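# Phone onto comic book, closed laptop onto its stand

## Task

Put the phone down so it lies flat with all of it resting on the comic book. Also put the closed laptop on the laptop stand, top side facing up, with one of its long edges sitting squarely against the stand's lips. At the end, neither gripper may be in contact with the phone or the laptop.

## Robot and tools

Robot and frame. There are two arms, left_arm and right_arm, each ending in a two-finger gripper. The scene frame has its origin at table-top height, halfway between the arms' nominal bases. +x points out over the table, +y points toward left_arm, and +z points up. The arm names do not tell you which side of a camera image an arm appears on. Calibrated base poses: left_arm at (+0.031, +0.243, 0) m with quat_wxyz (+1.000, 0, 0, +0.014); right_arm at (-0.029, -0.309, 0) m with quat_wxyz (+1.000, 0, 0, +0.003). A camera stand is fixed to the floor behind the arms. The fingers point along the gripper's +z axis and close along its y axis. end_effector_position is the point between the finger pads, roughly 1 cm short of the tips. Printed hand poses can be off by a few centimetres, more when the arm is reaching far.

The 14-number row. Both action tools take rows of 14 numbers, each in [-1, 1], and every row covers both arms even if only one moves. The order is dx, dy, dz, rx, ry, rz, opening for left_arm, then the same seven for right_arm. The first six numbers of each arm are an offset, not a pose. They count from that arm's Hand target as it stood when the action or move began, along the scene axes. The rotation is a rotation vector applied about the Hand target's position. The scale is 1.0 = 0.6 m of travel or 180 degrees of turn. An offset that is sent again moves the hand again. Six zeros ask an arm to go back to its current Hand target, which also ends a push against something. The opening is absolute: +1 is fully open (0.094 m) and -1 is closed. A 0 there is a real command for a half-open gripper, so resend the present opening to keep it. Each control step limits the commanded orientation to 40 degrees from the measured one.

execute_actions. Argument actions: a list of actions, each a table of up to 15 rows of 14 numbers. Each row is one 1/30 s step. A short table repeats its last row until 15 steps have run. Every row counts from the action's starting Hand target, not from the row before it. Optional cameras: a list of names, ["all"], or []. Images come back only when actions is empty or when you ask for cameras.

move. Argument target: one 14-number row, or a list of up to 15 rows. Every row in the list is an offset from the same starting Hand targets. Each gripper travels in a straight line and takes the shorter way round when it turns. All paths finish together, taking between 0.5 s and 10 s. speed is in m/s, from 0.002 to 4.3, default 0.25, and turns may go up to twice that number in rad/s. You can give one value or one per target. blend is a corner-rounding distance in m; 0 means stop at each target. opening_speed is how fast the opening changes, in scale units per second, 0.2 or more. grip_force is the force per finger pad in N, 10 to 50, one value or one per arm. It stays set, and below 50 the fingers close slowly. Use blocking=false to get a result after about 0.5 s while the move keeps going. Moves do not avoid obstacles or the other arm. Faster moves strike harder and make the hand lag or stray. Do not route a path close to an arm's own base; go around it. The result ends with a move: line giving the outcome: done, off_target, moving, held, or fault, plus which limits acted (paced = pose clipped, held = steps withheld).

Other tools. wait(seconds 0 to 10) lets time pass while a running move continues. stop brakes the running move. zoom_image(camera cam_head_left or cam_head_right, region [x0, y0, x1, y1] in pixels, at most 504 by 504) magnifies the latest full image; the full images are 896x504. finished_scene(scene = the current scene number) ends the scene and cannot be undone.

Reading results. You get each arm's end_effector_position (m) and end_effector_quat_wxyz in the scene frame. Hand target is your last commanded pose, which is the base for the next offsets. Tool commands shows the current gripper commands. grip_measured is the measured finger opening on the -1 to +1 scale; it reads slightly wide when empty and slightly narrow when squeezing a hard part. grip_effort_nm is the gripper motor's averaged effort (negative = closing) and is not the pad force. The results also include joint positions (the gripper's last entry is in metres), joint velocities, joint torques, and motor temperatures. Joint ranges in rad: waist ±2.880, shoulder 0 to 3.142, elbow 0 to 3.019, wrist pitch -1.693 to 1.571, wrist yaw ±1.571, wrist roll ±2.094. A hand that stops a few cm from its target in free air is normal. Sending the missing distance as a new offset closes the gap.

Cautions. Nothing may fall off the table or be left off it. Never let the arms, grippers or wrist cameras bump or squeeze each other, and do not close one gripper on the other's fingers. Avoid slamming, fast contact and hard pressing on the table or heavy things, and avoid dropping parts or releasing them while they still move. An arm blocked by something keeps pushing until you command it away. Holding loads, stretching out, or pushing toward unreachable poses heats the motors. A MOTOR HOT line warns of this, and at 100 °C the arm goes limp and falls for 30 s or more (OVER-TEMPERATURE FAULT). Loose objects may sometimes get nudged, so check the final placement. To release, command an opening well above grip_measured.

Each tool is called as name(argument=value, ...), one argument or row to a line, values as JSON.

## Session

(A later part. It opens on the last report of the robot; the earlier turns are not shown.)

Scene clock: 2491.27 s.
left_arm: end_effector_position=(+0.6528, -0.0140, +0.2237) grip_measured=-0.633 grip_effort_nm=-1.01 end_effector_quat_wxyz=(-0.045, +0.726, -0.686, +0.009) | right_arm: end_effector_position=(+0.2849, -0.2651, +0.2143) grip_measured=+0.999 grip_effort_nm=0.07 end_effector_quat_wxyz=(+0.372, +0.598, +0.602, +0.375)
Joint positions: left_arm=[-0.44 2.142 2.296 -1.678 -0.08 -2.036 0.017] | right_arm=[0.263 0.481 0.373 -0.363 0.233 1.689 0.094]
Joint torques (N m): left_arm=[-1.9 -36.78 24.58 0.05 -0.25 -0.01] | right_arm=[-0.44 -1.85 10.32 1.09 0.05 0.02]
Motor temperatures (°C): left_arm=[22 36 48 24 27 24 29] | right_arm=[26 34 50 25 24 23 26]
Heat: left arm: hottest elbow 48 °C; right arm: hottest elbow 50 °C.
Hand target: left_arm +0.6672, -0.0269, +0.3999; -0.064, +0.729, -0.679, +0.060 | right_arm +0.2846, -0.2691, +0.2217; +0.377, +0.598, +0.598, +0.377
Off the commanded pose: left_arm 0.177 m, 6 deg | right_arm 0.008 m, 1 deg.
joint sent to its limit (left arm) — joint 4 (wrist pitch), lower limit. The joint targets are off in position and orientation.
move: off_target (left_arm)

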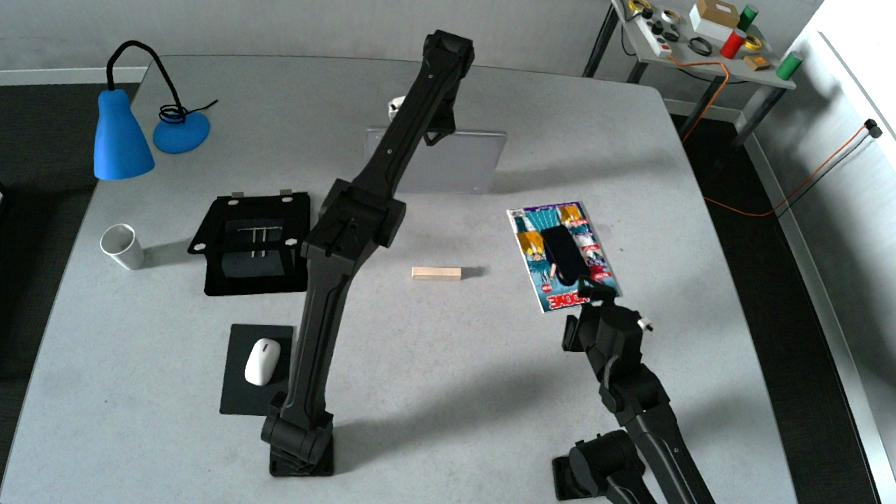

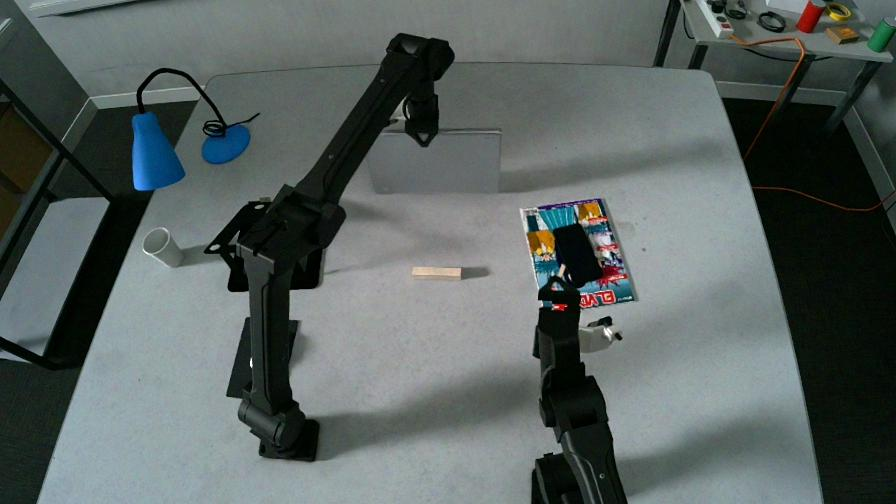

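zoom_image(
  camera="cam_head_left",
  region=[180, 175, 320, 305],
)

move(
  target=[-0.02, 0.1, 0.05, 0, 0, 0, -0.9, 0, 0, 0, 0, 0, 0, 1],
  speed=0.12,
  cameras=["all"],
)

Scaled by 3.600.

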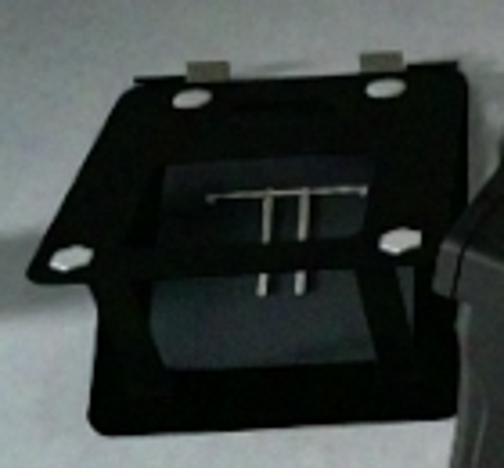

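Scene clock: 2514.33 s.
left_arm: end_effector_position=(+0.6600, +0.0281, +0.2691) grip_measured=-0.633 grip_effort_nm=-1.01 end_effector_quat_wxyz=(-0.058, +0.724, -0.686, +0.039) | right_arm: end_effector_position=(+0.2849, -0.2651, +0.2143) grip_measured=+0.999 grip_effort_nm=0.07 end_effector_quat_wxyz=(+0.372, +0.598, +0.602, +0.375)
Joint positions: left_arm=[-0.376 2.072 2.296 -1.678 -0.075 -1.968 0.017] | right_arm=[0.263 0.481 0.373 -0.363 0.233 1.689 0.094]
Joint torques (N m): left_arm=[-0.73 -36.13 20.45 0.12 -0.07 0.1] | right_arm=[-0.44 -1.9 10.35 1.11 0.05 0.03]
Motor temperatures (°C): left_arm=[22 36 53 24 27 24 29] | right_arm=[26 34 50 25 24 23 26]
Heat: left arm: hottest elbow 53 °C; right arm: hottest elbow 50 °C.
Hand target: left_arm +0.6552, +0.0330, +0.4299; -0.064, +0.729, -0.679, +0.060 | right_arm +0.2846, -0.2691, +0.2217; +0.377, +0.598, +0.598, +0.377
Off the commanded pose: left_arm 0.161 m, 3 deg | right_arm 0.008 m, 1 deg.
joint sent to its limit (left arm) — joint 4 (wrist pitch), lower limit. The joint targets are off in position and orientation.
move: off_target (left_arm)

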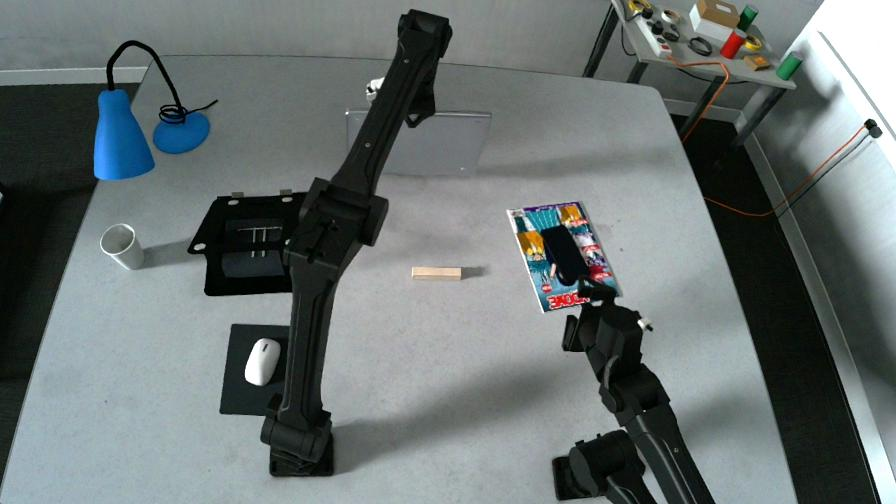

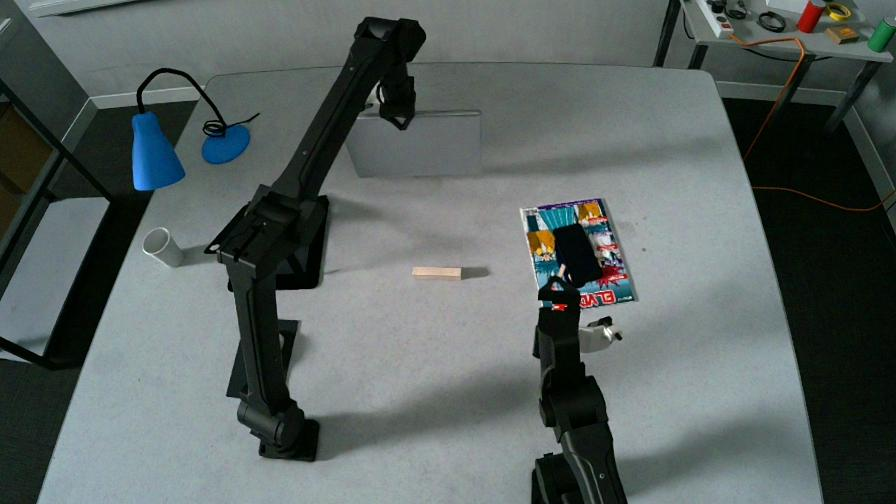

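move(
  target=[-0.0333, 0.3, 0, 0, 0, 0, -0.9, 0, 0, 0, 0, 0, 0, 1],
  speed=0.15,
  cameras=["all"],
)

Scene clock: 2531.83 s.
left_arm: end_effector_position=(+0.6630, +0.2103, +0.3121) grip_measured=-0.633 grip_effort_nm=-1.01 end_effector_quat_wxyz=(-0.061, +0.729, -0.680, +0.052) | right_arm: end_effector_position=(+0.2849, -0.2651, +0.2143) grip_measured=+0.999 grip_effort_nm=0.07 end_effector_quat_wxyz=(+0.372, +0.598, +0.602, +0.375)
Joint positions: left_arm=[-0.087 1.951 2.216 -1.677 -0.028 -1.696 0.017] | right_arm=[0.263 0.481 0.373 -0.363 0.233 1.689 0.094]
Joint torques (N m): left_arm=[-1.03 -33.61 14.78 0.49 0.13 0.06] | right_arm=[-0.38 -1.85 10.3 1.1 0.05 0.02]
Heat: left arm: hottest elbow 53 °C; right arm: hottest elbow 50 °C.
Hand target: left_arm +0.6353, +0.2130, +0.4299; -0.064, +0.729, -0.679, +0.060 | right_arm +0.2846, -0.2691, +0.2217; +0.377, +0.598, +0.598, +0.377
Off the commanded pose: left_arm 0.121 m, 1 deg | right_arm 0.008 m, 1 deg.
joint sent to its limit (left arm) — joint 4 (wrist pitch), lower limit. The joint targets are off in position and orientation.
move: off_target (left_arm)

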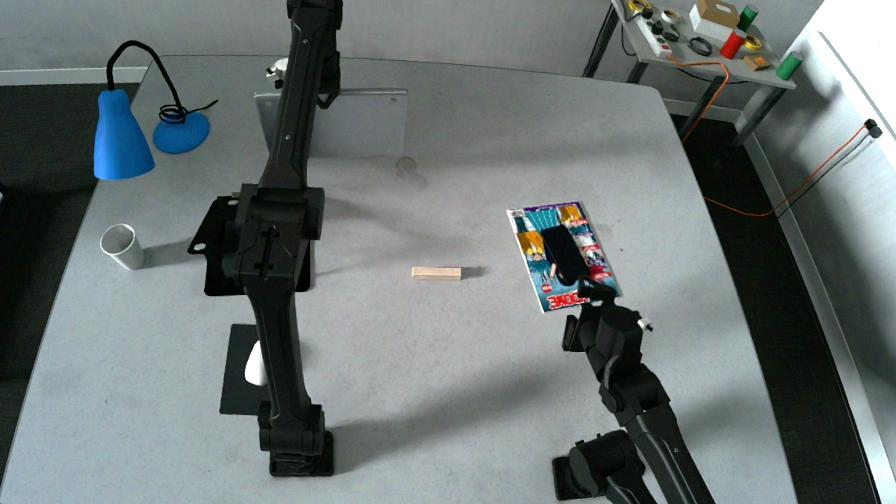

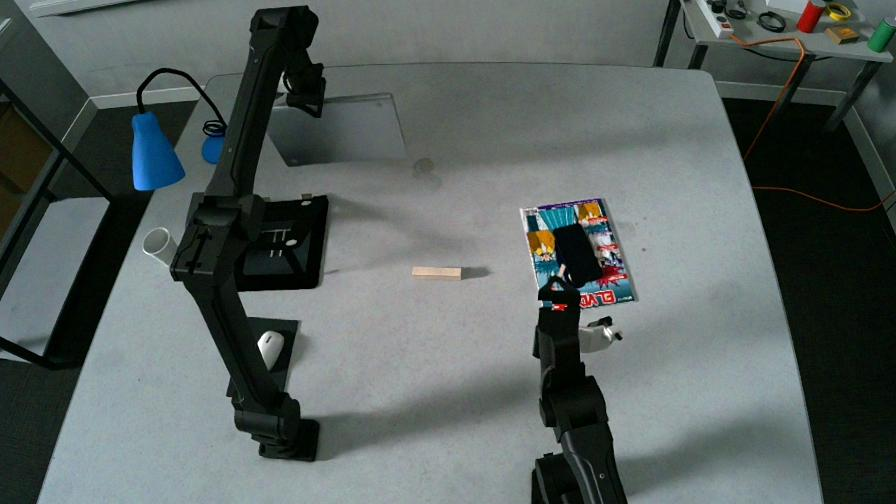

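move(
  target=[-0.0667, 0.2867, -0.0333, 0, 0, 0, -0.9, 0, 0, 0, 0, 0, 0, 1],
  speed=0.15,
  cameras=["all"],
)

Scene clock: 2538.33 s.
left_arm: end_effector_position=(+0.6183, +0.3906, +0.3021) grip_measured=-0.633 grip_effort_nm=-1.00 end_effector_quat_wxyz=(-0.039, +0.733, -0.678, +0.038) | right_arm: end_effector_position=(+0.2849, -0.2651, +0.2143) grip_measured=+0.999 grip_effort_nm=0.07 end_effector_quat_wxyz=(+0.372, +0.598, +0.602, +0.375)
Joint positions: left_arm=[0.225 1.894 2.106 -1.677 0.022 -1.397 0.017] | right_arm=[0.263 0.481 0.373 -0.363 0.233 1.689 0.094]
Joint torques (N m): left_arm=[-0.91 -32.56 14.3 0.16 0.34 0.1] | right_arm=[-0.5 -1.85 10.33 1.1 0.05 0.03]
Heat: left arm: hottest elbow 53 °C; right arm: hottest elbow 50 °C.
Hand target: left_arm +0.5953, +0.3850, +0.4099; -0.064, +0.729, -0.679, +0.060 | right_arm +0.2846, -0.2691, +0.2217; +0.377, +0.598, +0.598, +0.377
Off the commanded pose: left_arm 0.110 m, 4 deg | right_arm 0.008 m, 1 deg.
joint sent to its limit (left arm) — joint 4 (wrist pitch), lower limit. The joint targets are off in position and orientation.
move: off_target (left_arm)

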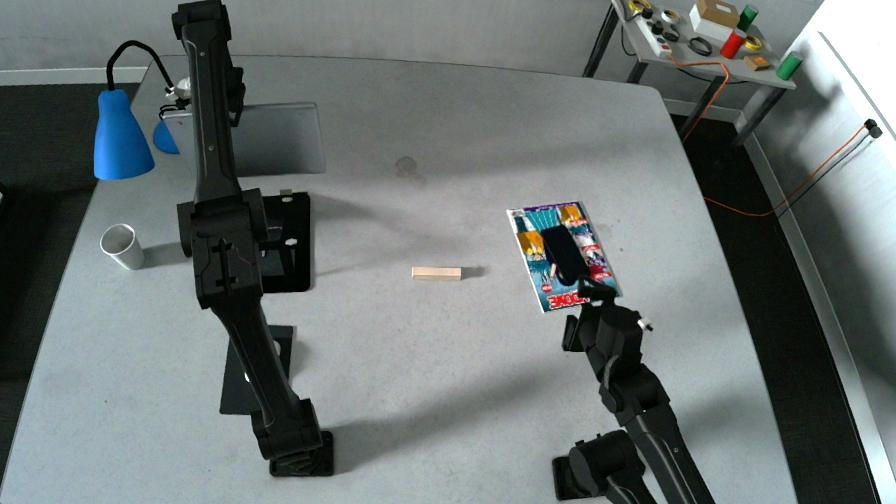

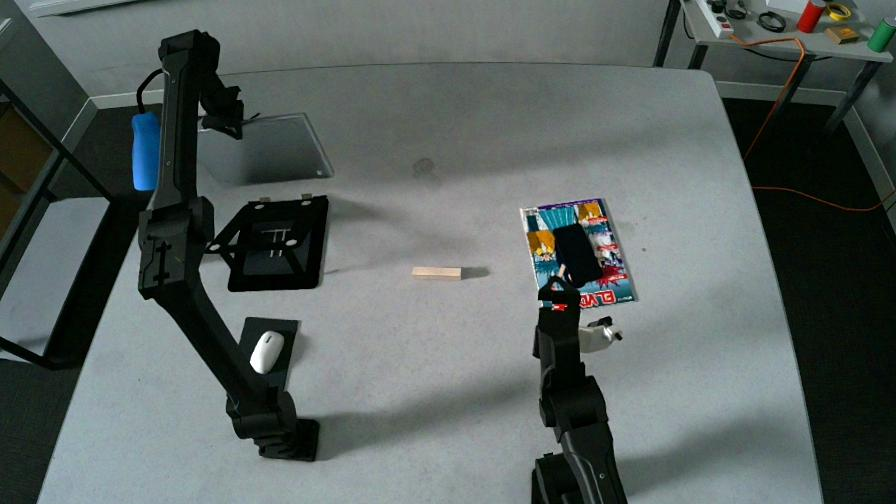

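move(
  target=[-0.0288, -0.0083, -0.1, 0, 0, 0, -0.9, 0, 0, 0, 0, 0, 0, 1],
  speed=0.12,
  cameras=["all"],
)

Scene clock: 2611.17 s.
left_arm: end_effector_position=(+0.5869, +0.3825, +0.2543) grip_measured=-0.634 grip_effort_nm=-1.01 end_effector_quat_wxyz=(+0.008, +0.733, -0.680, +0.008) | right_arm: end_effector_position=(+0.2849, -0.2651, +0.2143) grip_measured=+0.999 grip_effort_nm=0.07 end_effector_quat_wxyz=(+0.372, +0.598, +0.602, +0.375)
Joint positions: left_arm=[0.225 1.857 1.93 -1.649 0.022 -1.393 0.017] | right_arm=[0.263 0.481 0.373 -0.363 0.233 1.689 0.094]
Joint torques (N m): left_arm=[-1.08 -31.33 14.26 0.38 0.26 0.08] | right_arm=[-0.32 -1.85 10.32 1.1 0.05 0.02]
Motor temperatures (°C): left_arm=[22 41 46 24 27 24 30] | right_arm=[26 34 50 25 24 23 25]
Heat: left arm: hottest elbow 46 °C; right arm: hottest elbow 50 °C.
Hand target: left_arm +0.5780, +0.3800, +0.3499; -0.064, +0.729, -0.679, +0.060 | right_arm +0.2846, -0.2691, +0.2217; +0.377, +0.598, +0.598, +0.377
Off the commanded pose: left_arm 0.096 m, 10 deg | right_arm 0.008 m, 1 deg.
move: off_target (left_arm)

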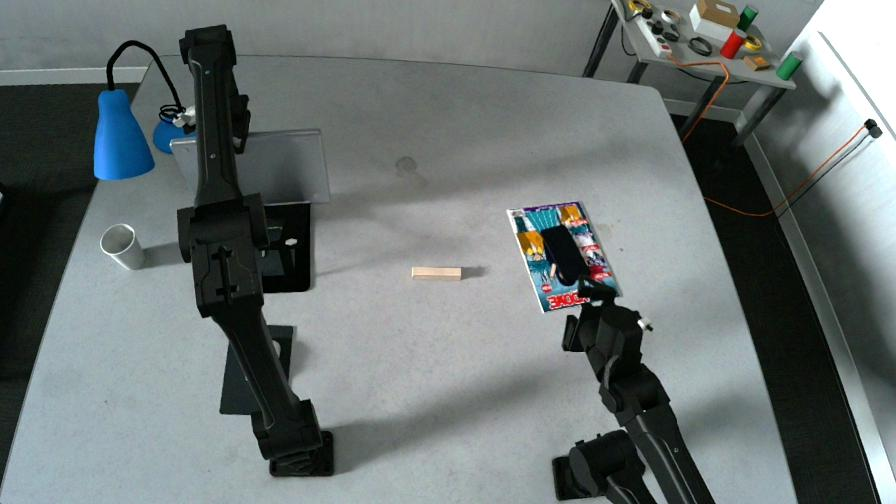

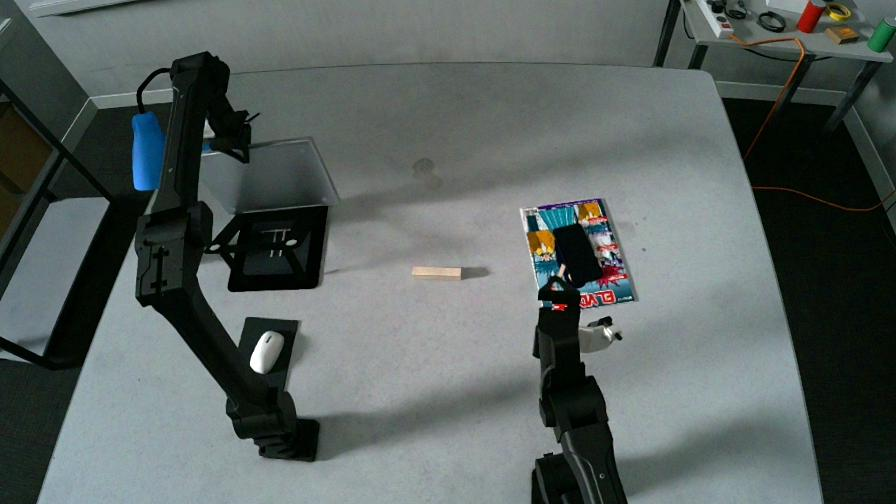

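move(
  target=[0, 0, -0.02, 0.0054, -0.072, 0, -0.9, 0, 0, 0, 0, 0, 0, 1],
  speed=0.15,
  cameras=["all"],
)

Scene clock: 2621.70 s.
left_arm: end_effector_position=(+0.5759, +0.3736, +0.2375) grip_measured=-0.634 grip_effort_nm=-1.01 end_effector_quat_wxyz=(-0.059, +0.728, -0.679, +0.074) | right_arm: end_effector_position=(+0.2849, -0.2651, +0.2143) grip_measured=+0.999 grip_effort_nm=0.07 end_effector_quat_wxyz=(+0.372, +0.598, +0.602, +0.375)
Joint positions: left_arm=[0.227 1.691 1.647 -1.347 0.061 -1.39 0.017] | right_arm=[0.263 0.481 0.373 -0.363 0.233 1.689 0.094]
Joint torques (N m): left_arm=[-0.97 -29.33 14.95 1.55 0.47 0.06] | right_arm=[-0.38 -1.79 10.3 1.13 0.04 0.02]
Heat: left arm: hottest elbow 47 °C; right arm: hottest elbow 50 °C.
Hand target: left_arm +0.5780, +0.3801, +0.3379; -0.146, +0.717, -0.668, +0.136 | right_arm +0.2846, -0.2691, +0.2217; +0.377, +0.598, +0.598, +0.377
Off the commanded pose: left_arm 0.101 m, 12 deg | right_arm 0.008 m, 1 deg.
move: off_target (left_arm)

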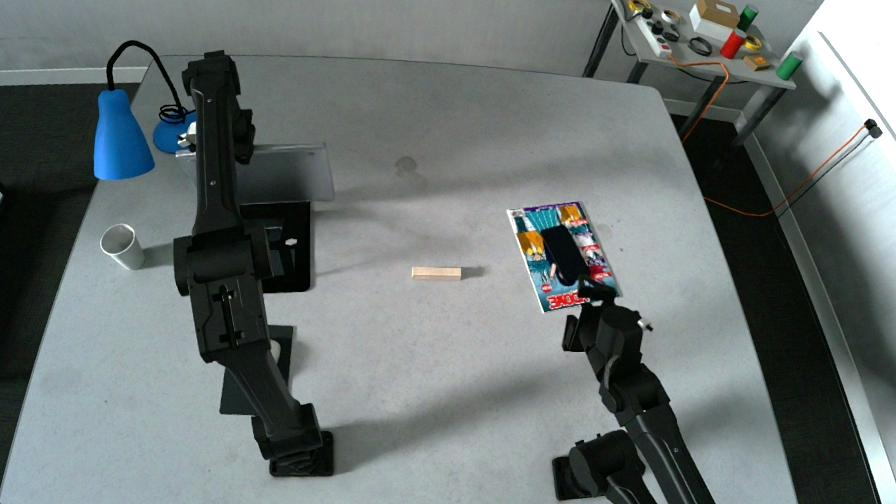

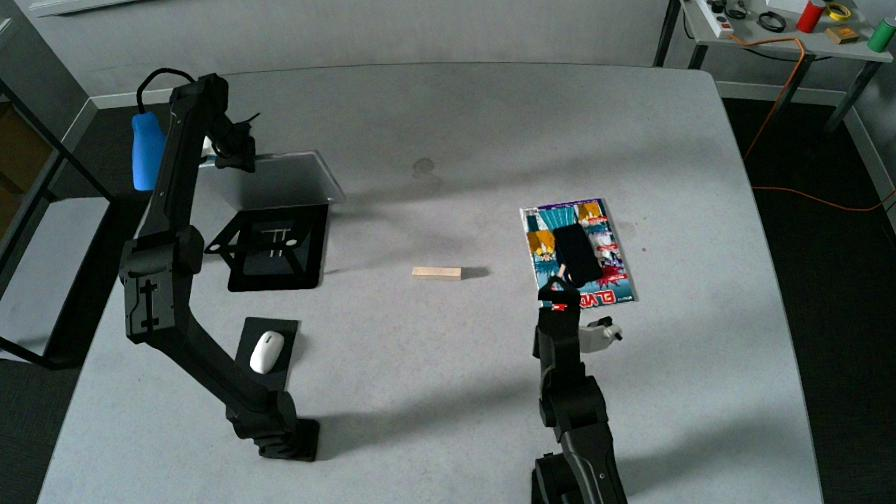

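zoom_image(
  camera="cam_head_left",
  region=[160, 130, 360, 310],
)

zoom_image(
  camera="cam_head_right",
  region=[180, 130, 380, 310],
)

Scaled by 2.520.

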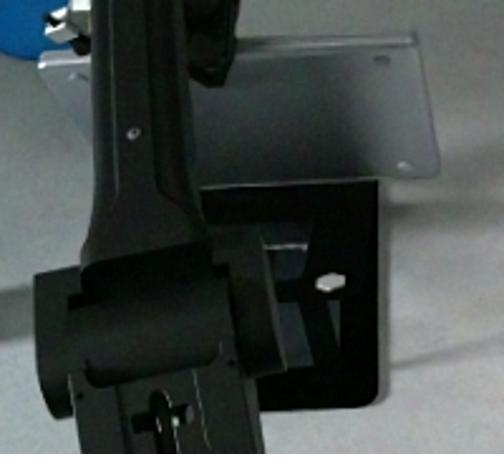

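Scaled by 2.520.

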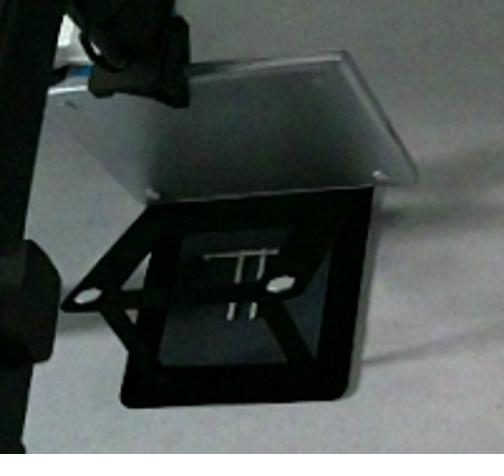

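move(
  target=[0.0167, 0.0333, 0.0167, 0, 0, 0, -0.9, 0, 0, 0, 0, 0, 0, 1],
  speed=0.12,
  cameras=["all"],
)

Scene clock: 2636.50 s.
left_arm: end_effector_position=(+0.5688, +0.3894, +0.2367) grip_measured=-0.634 grip_effort_nm=-1.00 end_effector_quat_wxyz=(-0.058, +0.726, -0.681, +0.076) | right_arm: end_effector_position=(+0.2849, -0.2651, +0.2143) grip_measured=+0.999 grip_effort_nm=0.07 end_effector_quat_wxyz=(+0.372, +0.598, +0.602, +0.375)
Joint positions: left_arm=[0.261 1.685 1.636 -1.345 0.071 -1.353 0.017] | right_arm=[0.263 0.481 0.373 -0.363 0.233 1.689 0.094]
Joint torques (N m): left_arm=[-0.67 -26.46 22.16 0.38 0.61 0.01] | right_arm=[-0.32 -1.85 10.32 1.09 0.05 0.02]
Heat: left arm: hottest elbow 46 °C; right arm: hottest elbow 50 °C.
Hand target: left_arm +0.5880, +0.4000, +0.3478; -0.146, +0.717, -0.668, +0.136 | right_arm +0.2846, -0.2691, +0.2217; +0.377, +0.598, +0.598, +0.377
Off the commanded pose: left_arm 0.113 m, 12 deg | right_arm 0.008 m, 1 deg.
move: off_target (left_arm)

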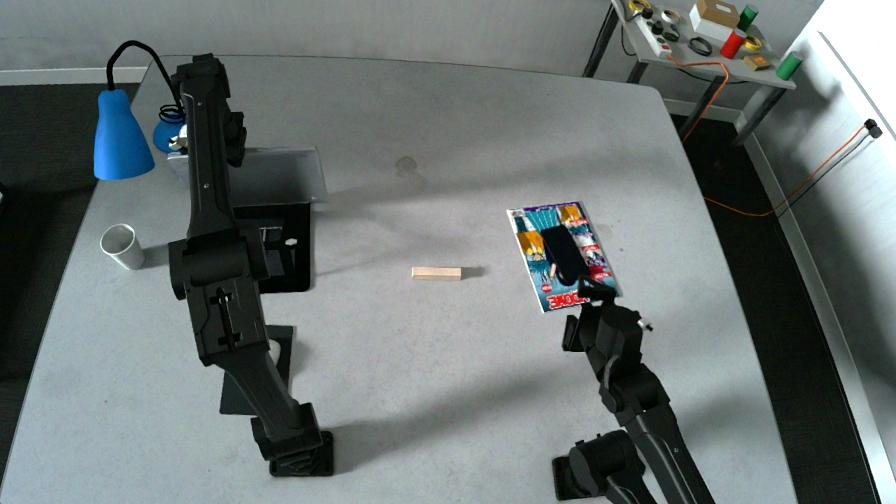

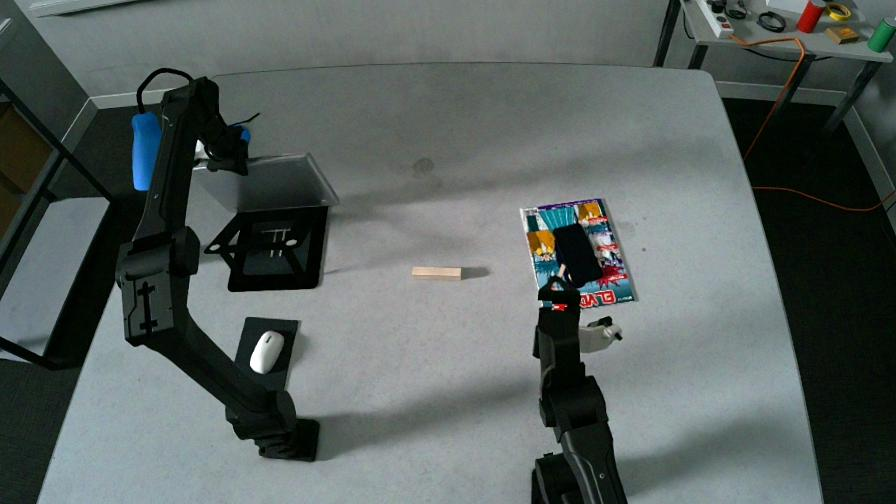

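move(
  target=[-0.0672, -0.015, -0.0605, 0.0038, -0.0499, 0, -0.9, 0, 0, 0, 0, 0, 0, 1],
  speed=0.12,
  cameras=["all"],
)

Scene clock: 2669.43 s.
left_arm: end_effector_position=(+0.5407, +0.3826, +0.2270) grip_measured=-0.634 grip_effort_nm=-1.01 end_effector_quat_wxyz=(-0.123, +0.713, -0.677, +0.134) | right_arm: end_effector_position=(+0.2849, -0.2651, +0.2143) grip_measured=+0.999 grip_effort_nm=0.07 end_effector_quat_wxyz=(+0.372, +0.598, +0.602, +0.375)
Joint positions: left_arm=[0.277 1.509 1.368 -1.082 0.113 -1.338 0.017] | right_arm=[0.263 0.481 0.373 -0.363 0.233 1.689 0.094]
Joint torques (N m): left_arm=[-0.5 -24.7 14.76 2.33 0.73 -0.11] | right_arm=[-0.38 -1.9 10.33 1.07 0.05 0.02]
Heat: left arm: hottest elbow 50 °C; right arm: hottest elbow 50 °C.
Hand target: left_arm +0.5477, +0.3911, +0.3117; -0.203, +0.703, -0.655, +0.188 | right_arm +0.2846, -0.2691, +0.2217; +0.377, +0.598, +0.598, +0.377
Off the commanded pose: left_arm 0.085 m, 11 deg | right_arm 0.008 m, 1 deg.
move: off_target (left_arm)

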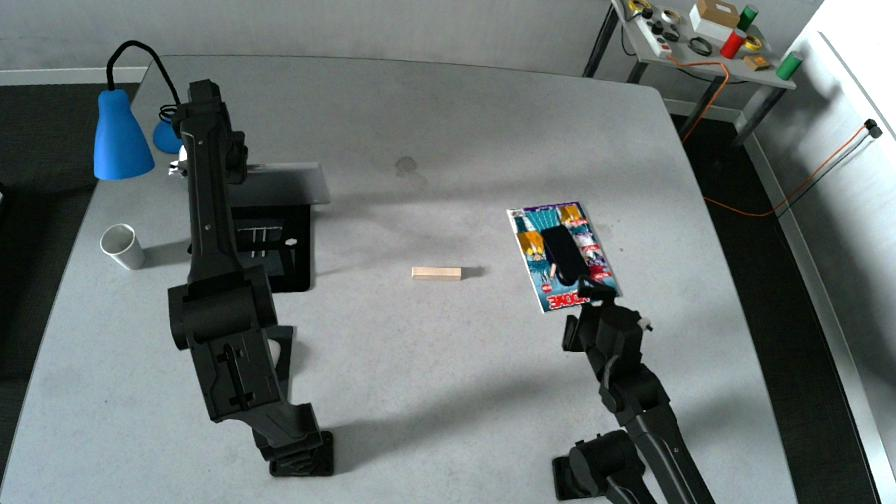

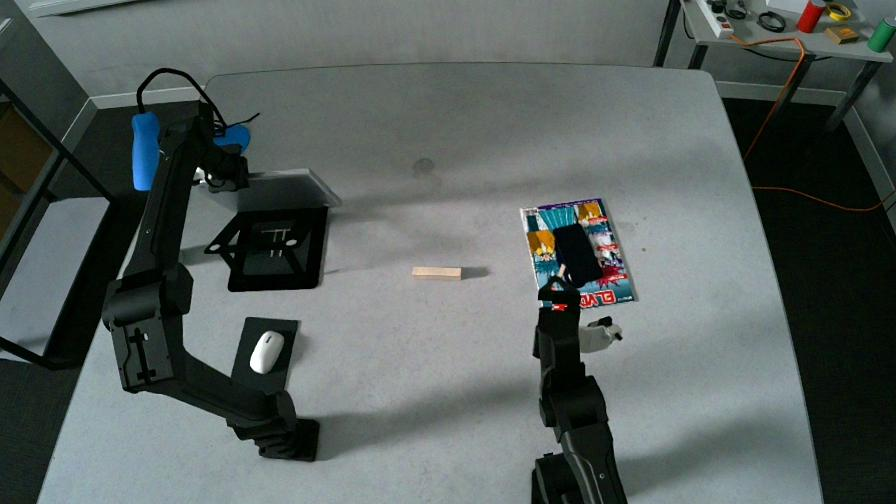

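move(
  target=[-0.0628, -0.01, -0.0545, 0.005, -0.0665, 0, -0.9, 0, 0, 0, 0, 0, 0, 1],
  speed=0.12,
  cameras=["all"],
)

Scene clock: 2674.87 s.
left_arm: end_effector_position=(+0.4999, +0.3784, +0.2085) grip_measured=-0.634 grip_effort_nm=-1.01 end_effector_quat_wxyz=(-0.207, +0.694, -0.657, +0.208) | right_arm: end_effector_position=(+0.2849, -0.2651, +0.2143) grip_measured=+0.999 grip_effort_nm=0.07 end_effector_quat_wxyz=(+0.372, +0.598, +0.602, +0.375)
Joint positions: left_arm=[0.317 1.299 1.038 -0.737 0.178 -1.333 0.017] | right_arm=[0.263 0.481 0.373 -0.363 0.233 1.689 0.094]
Joint torques (N m): left_arm=[-0.62 -18.96 14.53 2.99 0.76 -0.21] | right_arm=[-0.38 -1.85 10.32 1.11 0.05 0.02]
Heat: left arm: hottest elbow 50 °C; right arm: hottest elbow 50 °C.
Hand target: left_arm +0.5099, +0.3850, +0.2789; -0.275, +0.678, -0.632, +0.255 | right_arm +0.2846, -0.2691, +0.2217; +0.377, +0.598, +0.598, +0.377
Off the commanded pose: left_arm 0.072 m, 10 deg | right_arm 0.008 m, 1 deg.
move: off_target (left_arm)

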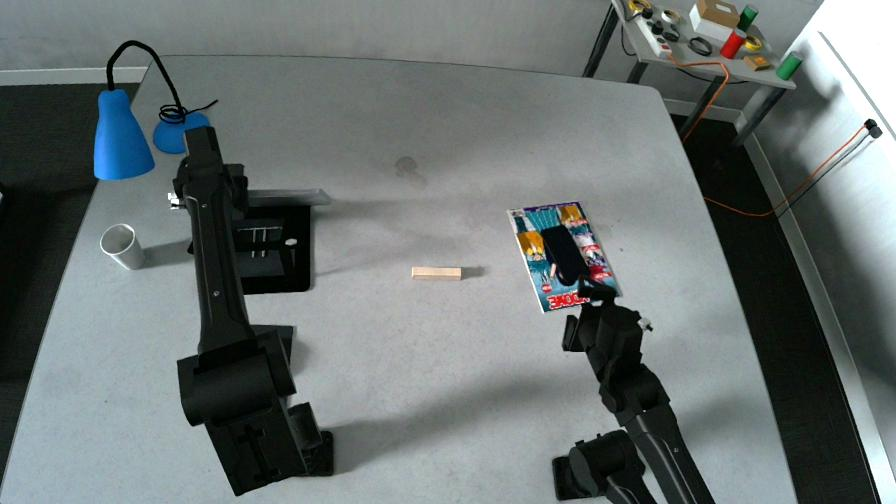

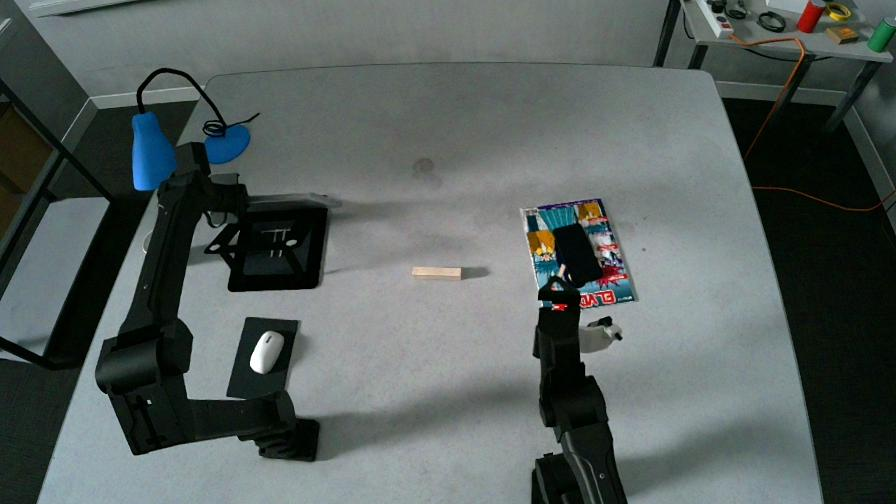

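move(
  target=[-0.0532, -0.0067, -0.0705, 0.0052, -0.0692, 0, -0.9, 0, 0, 0, 0, 0, 0, 1],
  speed=0.12,
  cameras=["all"],
)

Scene clock: 2682.60 s.
left_arm: end_effector_position=(+0.4666, +0.3733, +0.1794) grip_measured=-0.634 grip_effort_nm=-1.01 end_effector_quat_wxyz=(-0.290, +0.666, -0.625, +0.285) | right_arm: end_effector_position=(+0.2849, -0.2651, +0.2143) grip_measured=+0.999 grip_effort_nm=0.07 end_effector_quat_wxyz=(+0.372, +0.598, +0.602, +0.375)
Joint positions: left_arm=[0.36 1.151 0.728 -0.341 0.256 -1.355 0.017] | right_arm=[0.263 0.481 0.373 -0.363 0.233 1.689 0.094]
Joint torques (N m): left_arm=[-0.5 -14.62 13.46 3.52 0.64 -0.18] | right_arm=[-0.38 -1.79 10.35 1.1 0.04 0.02]
Motor temperatures (°C): left_arm=[22 39 51 24 28 24 30] | right_arm=[26 33 50 25 24 23 25]
Heat: left arm: hottest elbow 51 °C; right arm: hottest elbow 50 °C.
Hand target: left_arm +0.4780, +0.3809, +0.2366; -0.348, +0.644, -0.600, +0.322 | right_arm +0.2846, -0.2691, +0.2217; +0.377, +0.598, +0.598, +0.377
Off the commanded pose: left_arm 0.059 m, 9 deg | right_arm 0.008 m, 1 deg.
move: off_target (left_arm)

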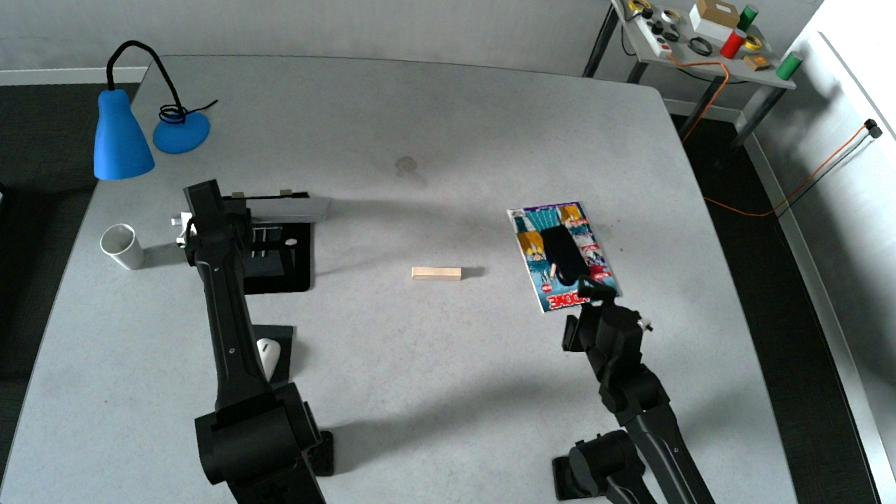

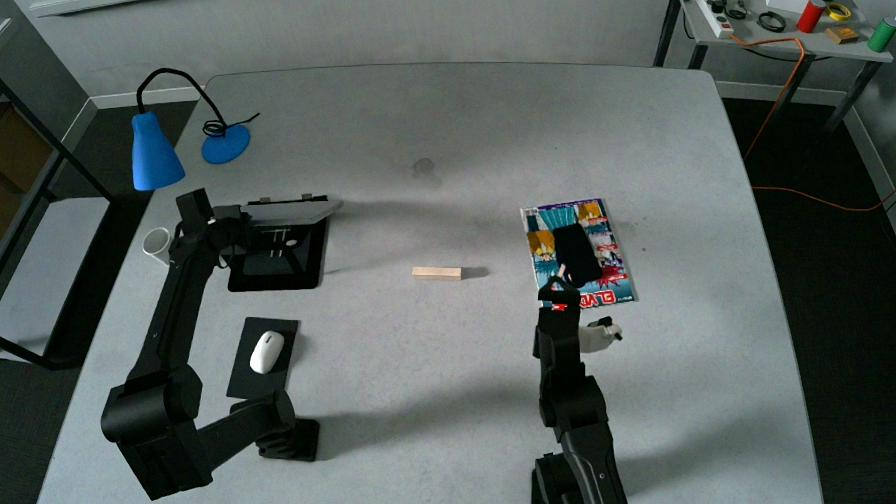

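move(
  target=[-0.041, -0.0033, -0.065, 0.0042, -0.0554, 0, -0.9, 0, 0, 0, 0, 0, 0, 1],
  speed=0.1,
  cameras=["all"],
)

Scene clock: 2692.63 s.
left_arm: end_effector_position=(+0.4443, +0.3708, +0.1527) grip_measured=-0.634 grip_effort_nm=-1.00 end_effector_quat_wxyz=(-0.355, +0.635, -0.593, +0.344) | right_arm: end_effector_position=(+0.2849, -0.2651, +0.2143) grip_measured=+0.999 grip_effort_nm=0.07 end_effector_quat_wxyz=(+0.372, +0.598, +0.602, +0.375)
Joint positions: left_arm=[0.401 1.111 0.502 0.04 0.324 -1.388 0.017] | right_arm=[0.263 0.481 0.373 -0.363 0.233 1.689 0.094]
Joint torques (N m): left_arm=[-0.44 -12.22 11.79 4.01 0.62 -0.15] | right_arm=[-0.38 -1.9 10.36 1.09 0.05 0.02]
Heat: left arm: hottest elbow 50 °C; right arm: hottest elbow 50 °C.
Hand target: left_arm +0.4535, +0.3790, +0.1978; -0.403, +0.611, -0.570, +0.373 | right_arm +0.2846, -0.2691, +0.2217; +0.377, +0.598, +0.598, +0.377
Off the commanded pose: left_arm 0.047 m, 7 deg | right_arm 0.008 m, 1 deg.
move: off_target (left_arm)

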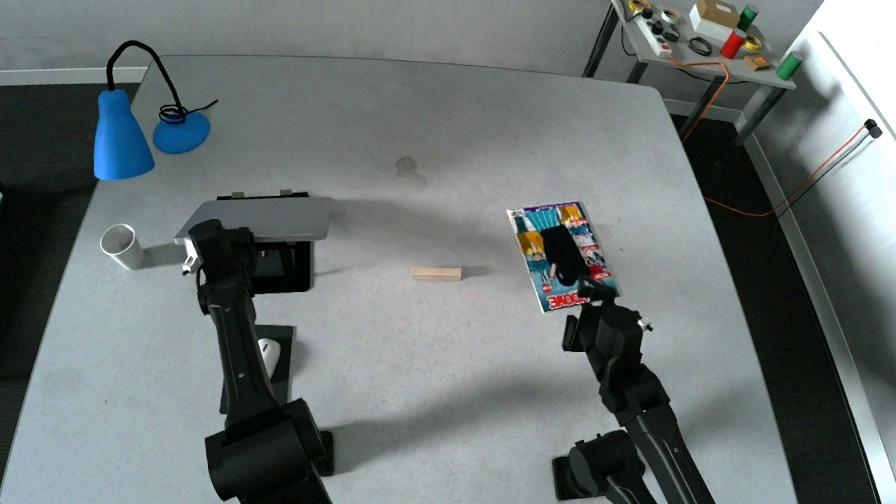

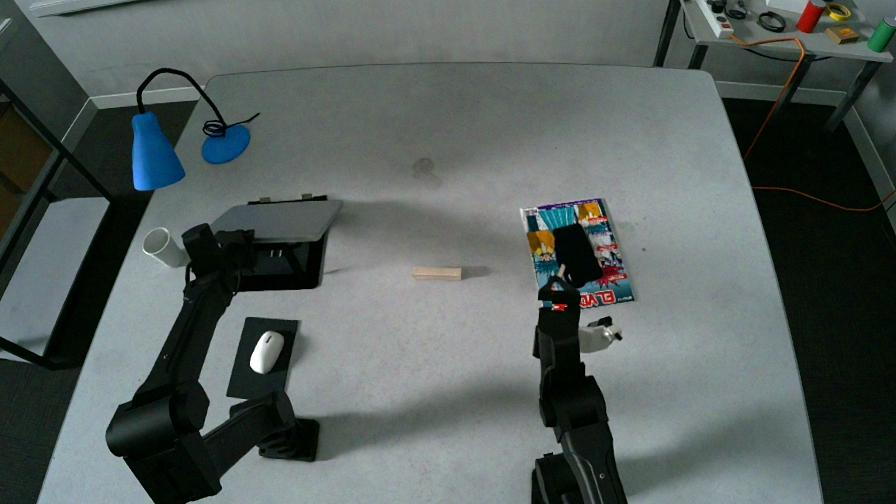

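zoom_image(
  camera="cam_head_left",
  region=[150, 170, 350, 310],
)

zoom_image(
  camera="cam_head_right",
  region=[170, 170, 370, 310],
)

Scaled by 2.520.

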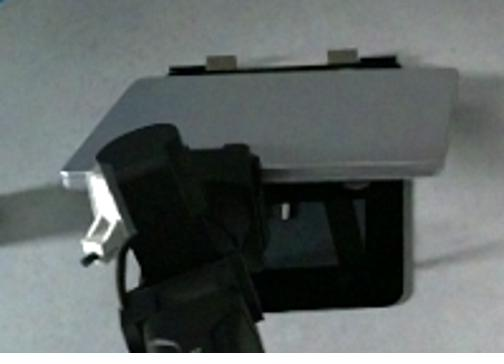

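Scaled by 2.520.

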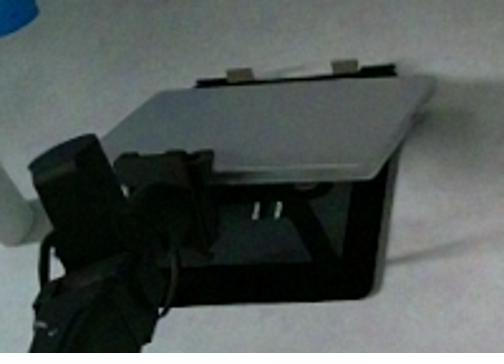

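move(
  target=[-0.0127, -0.0033, -0.045, 0.0017, -0.0222, 0, -0.9, 0, 0, 0, 0, 0, 0, 1],
  speed=0.1,
  cameras=["all"],
)

zoom_image(
  camera="cam_head_left",
  region=[150, 170, 350, 310],
)

zoom_image(
  camera="cam_head_right",
  region=[170, 170, 370, 310],
)

Scene clock: 2701.17 s.
left_arm: end_effector_position=(+0.4421, +0.3705, +0.1560) grip_measured=-0.634 grip_effort_nm=-1.01 end_effector_quat_wxyz=(-0.402, +0.608, -0.571, +0.378) | right_arm: end_effector_position=(+0.2849, -0.2651, +0.2143) grip_measured=+0.999 grip_effort_nm=0.07 end_effector_quat_wxyz=(+0.372, +0.598, +0.602, +0.375)
Joint positions: left_arm=[0.412 1.121 0.421 0.272 0.348 -1.417 0.017] | right_arm=[0.263 0.481 0.373 -0.363 0.233 1.689 0.094]
Joint torques (N m): left_arm=[0.15 -7.71 9.66 3.97 0.44 -0.14] | right_arm=[-0.38 -1.79 10.32 1.09 0.05 0.02]
Heat: left arm: hottest elbow 48 °C; right arm: hottest elbow 50 °C.
Hand target: left_arm +0.4459, +0.3771, +0.1707; -0.424, +0.597, -0.556, +0.392 | right_arm +0.2846, -0.2691, +0.2217; +0.377, +0.598, +0.598, +0.377
Off the commanded pose: left_arm 0.017 m, 4 deg | right_arm 0.008 m, 1 deg.
move: off_target (left_arm)

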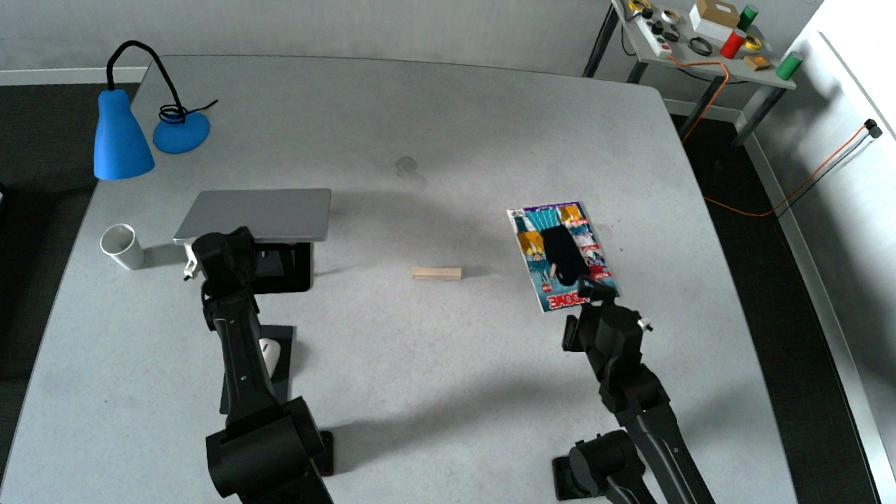

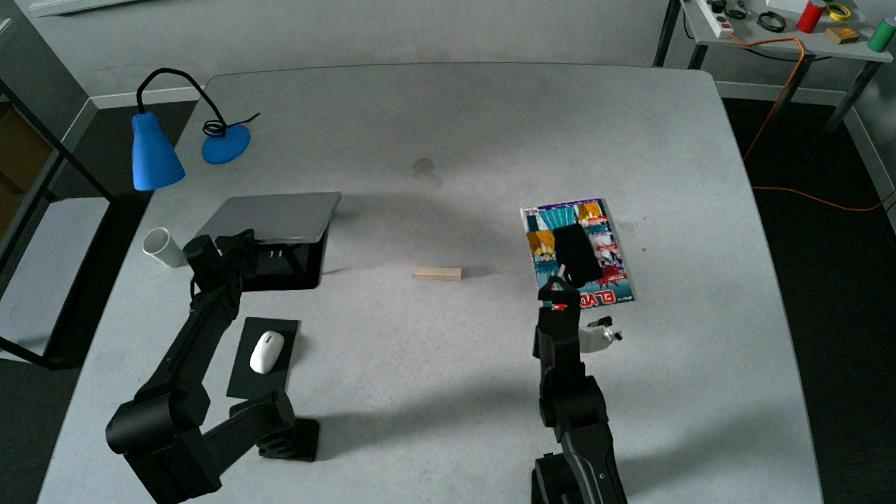

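Scaled by 2.520.

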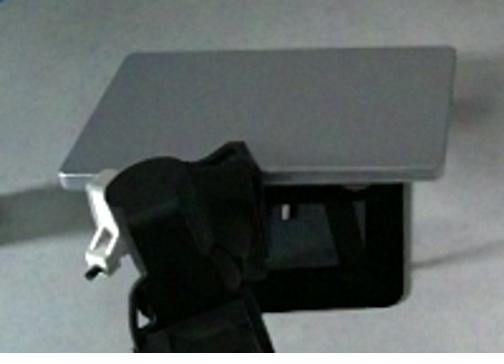

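Scaled by 2.520.

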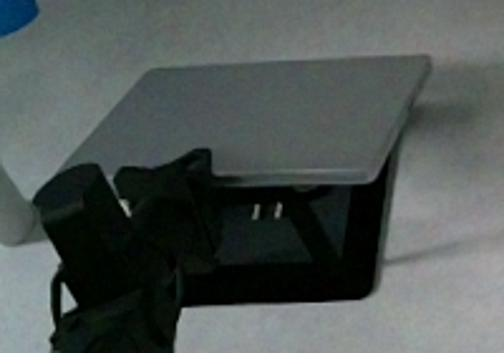

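move(
  target=[-0.0265, 0.0015, 0.0822, -0.0018, 0.0244, 0, -0.9, 0, 0, 0, 0, 0, 0, 1],
  speed=0.1,
  cameras=["all"],
)

zoom_image(
  camera="cam_head_left",
  region=[150, 170, 350, 310],
)

zoom_image(
  camera="cam_head_right",
  region=[170, 170, 370, 310],
)

Scene clock: 2719.63 s.
left_arm: end_effector_position=(+0.4086, +0.3610, +0.1583) grip_measured=-0.635 grip_effort_nm=-1.01 end_effector_quat_wxyz=(-0.357, +0.634, -0.591, +0.349) | right_arm: end_effector_position=(+0.2849, -0.2651, +0.2143) grip_measured=+0.999 grip_effort_nm=0.07 end_effector_quat_wxyz=(+0.372, +0.598, +0.602, +0.375)
Joint positions: left_arm=[0.429 0.967 0.429 -0.027 0.354 -1.379 0.017] | right_arm=[0.263 0.481 0.373 -0.363 0.233 1.689 0.094]
Joint torques (N m): left_arm=[-0.09 -9.29 18.55 1.26 0.56 -0.07] | right_arm=[-0.32 -1.79 10.32 1.13 0.05 0.03]
Motor temperatures (°C): left_arm=[22 34 47 24 27 24 30] | right_arm=[26 33 50 25 24 23 25]
Heat: left arm: hottest elbow 47 °C; right arm: hottest elbow 50 °C.
Hand target: left_arm +0.4299, +0.3780, +0.2200; -0.401, +0.613, -0.571, +0.371 | right_arm +0.2846, -0.2691, +0.2217; +0.377, +0.598, +0.598, +0.377
Off the commanded pose: left_arm 0.068 m, 7 deg | right_arm 0.008 m, 1 deg.
move: off_target (left_arm)

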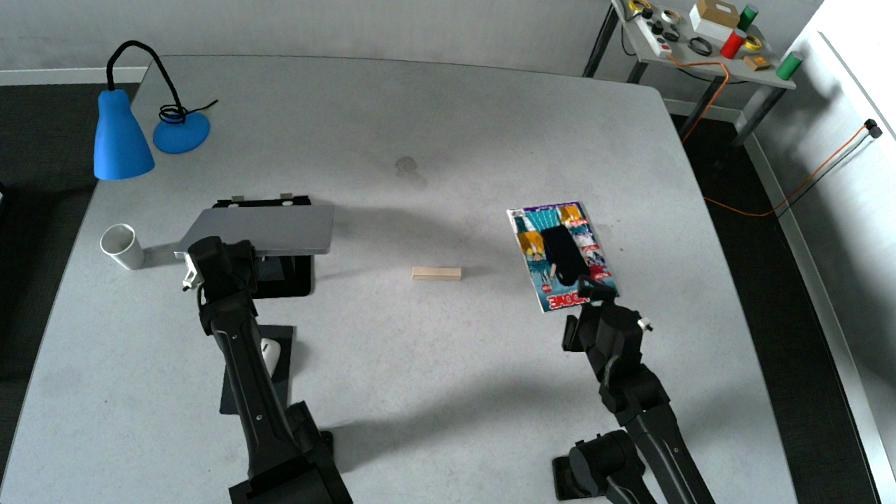

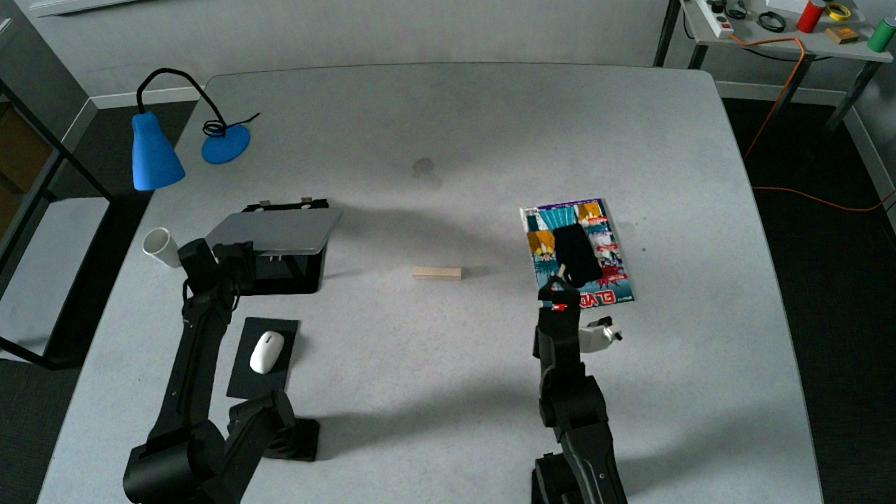

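Scaled by 2.520.

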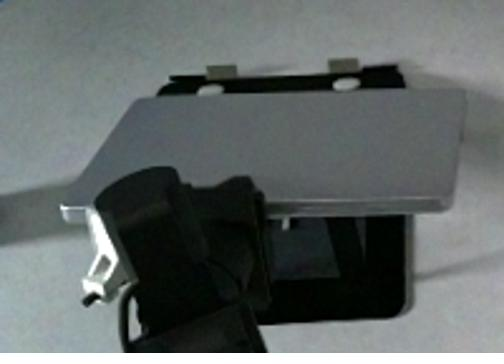

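Scaled by 2.520.

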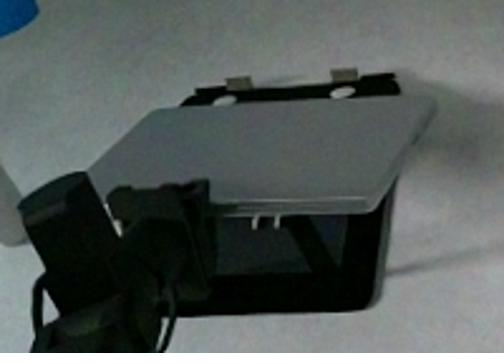

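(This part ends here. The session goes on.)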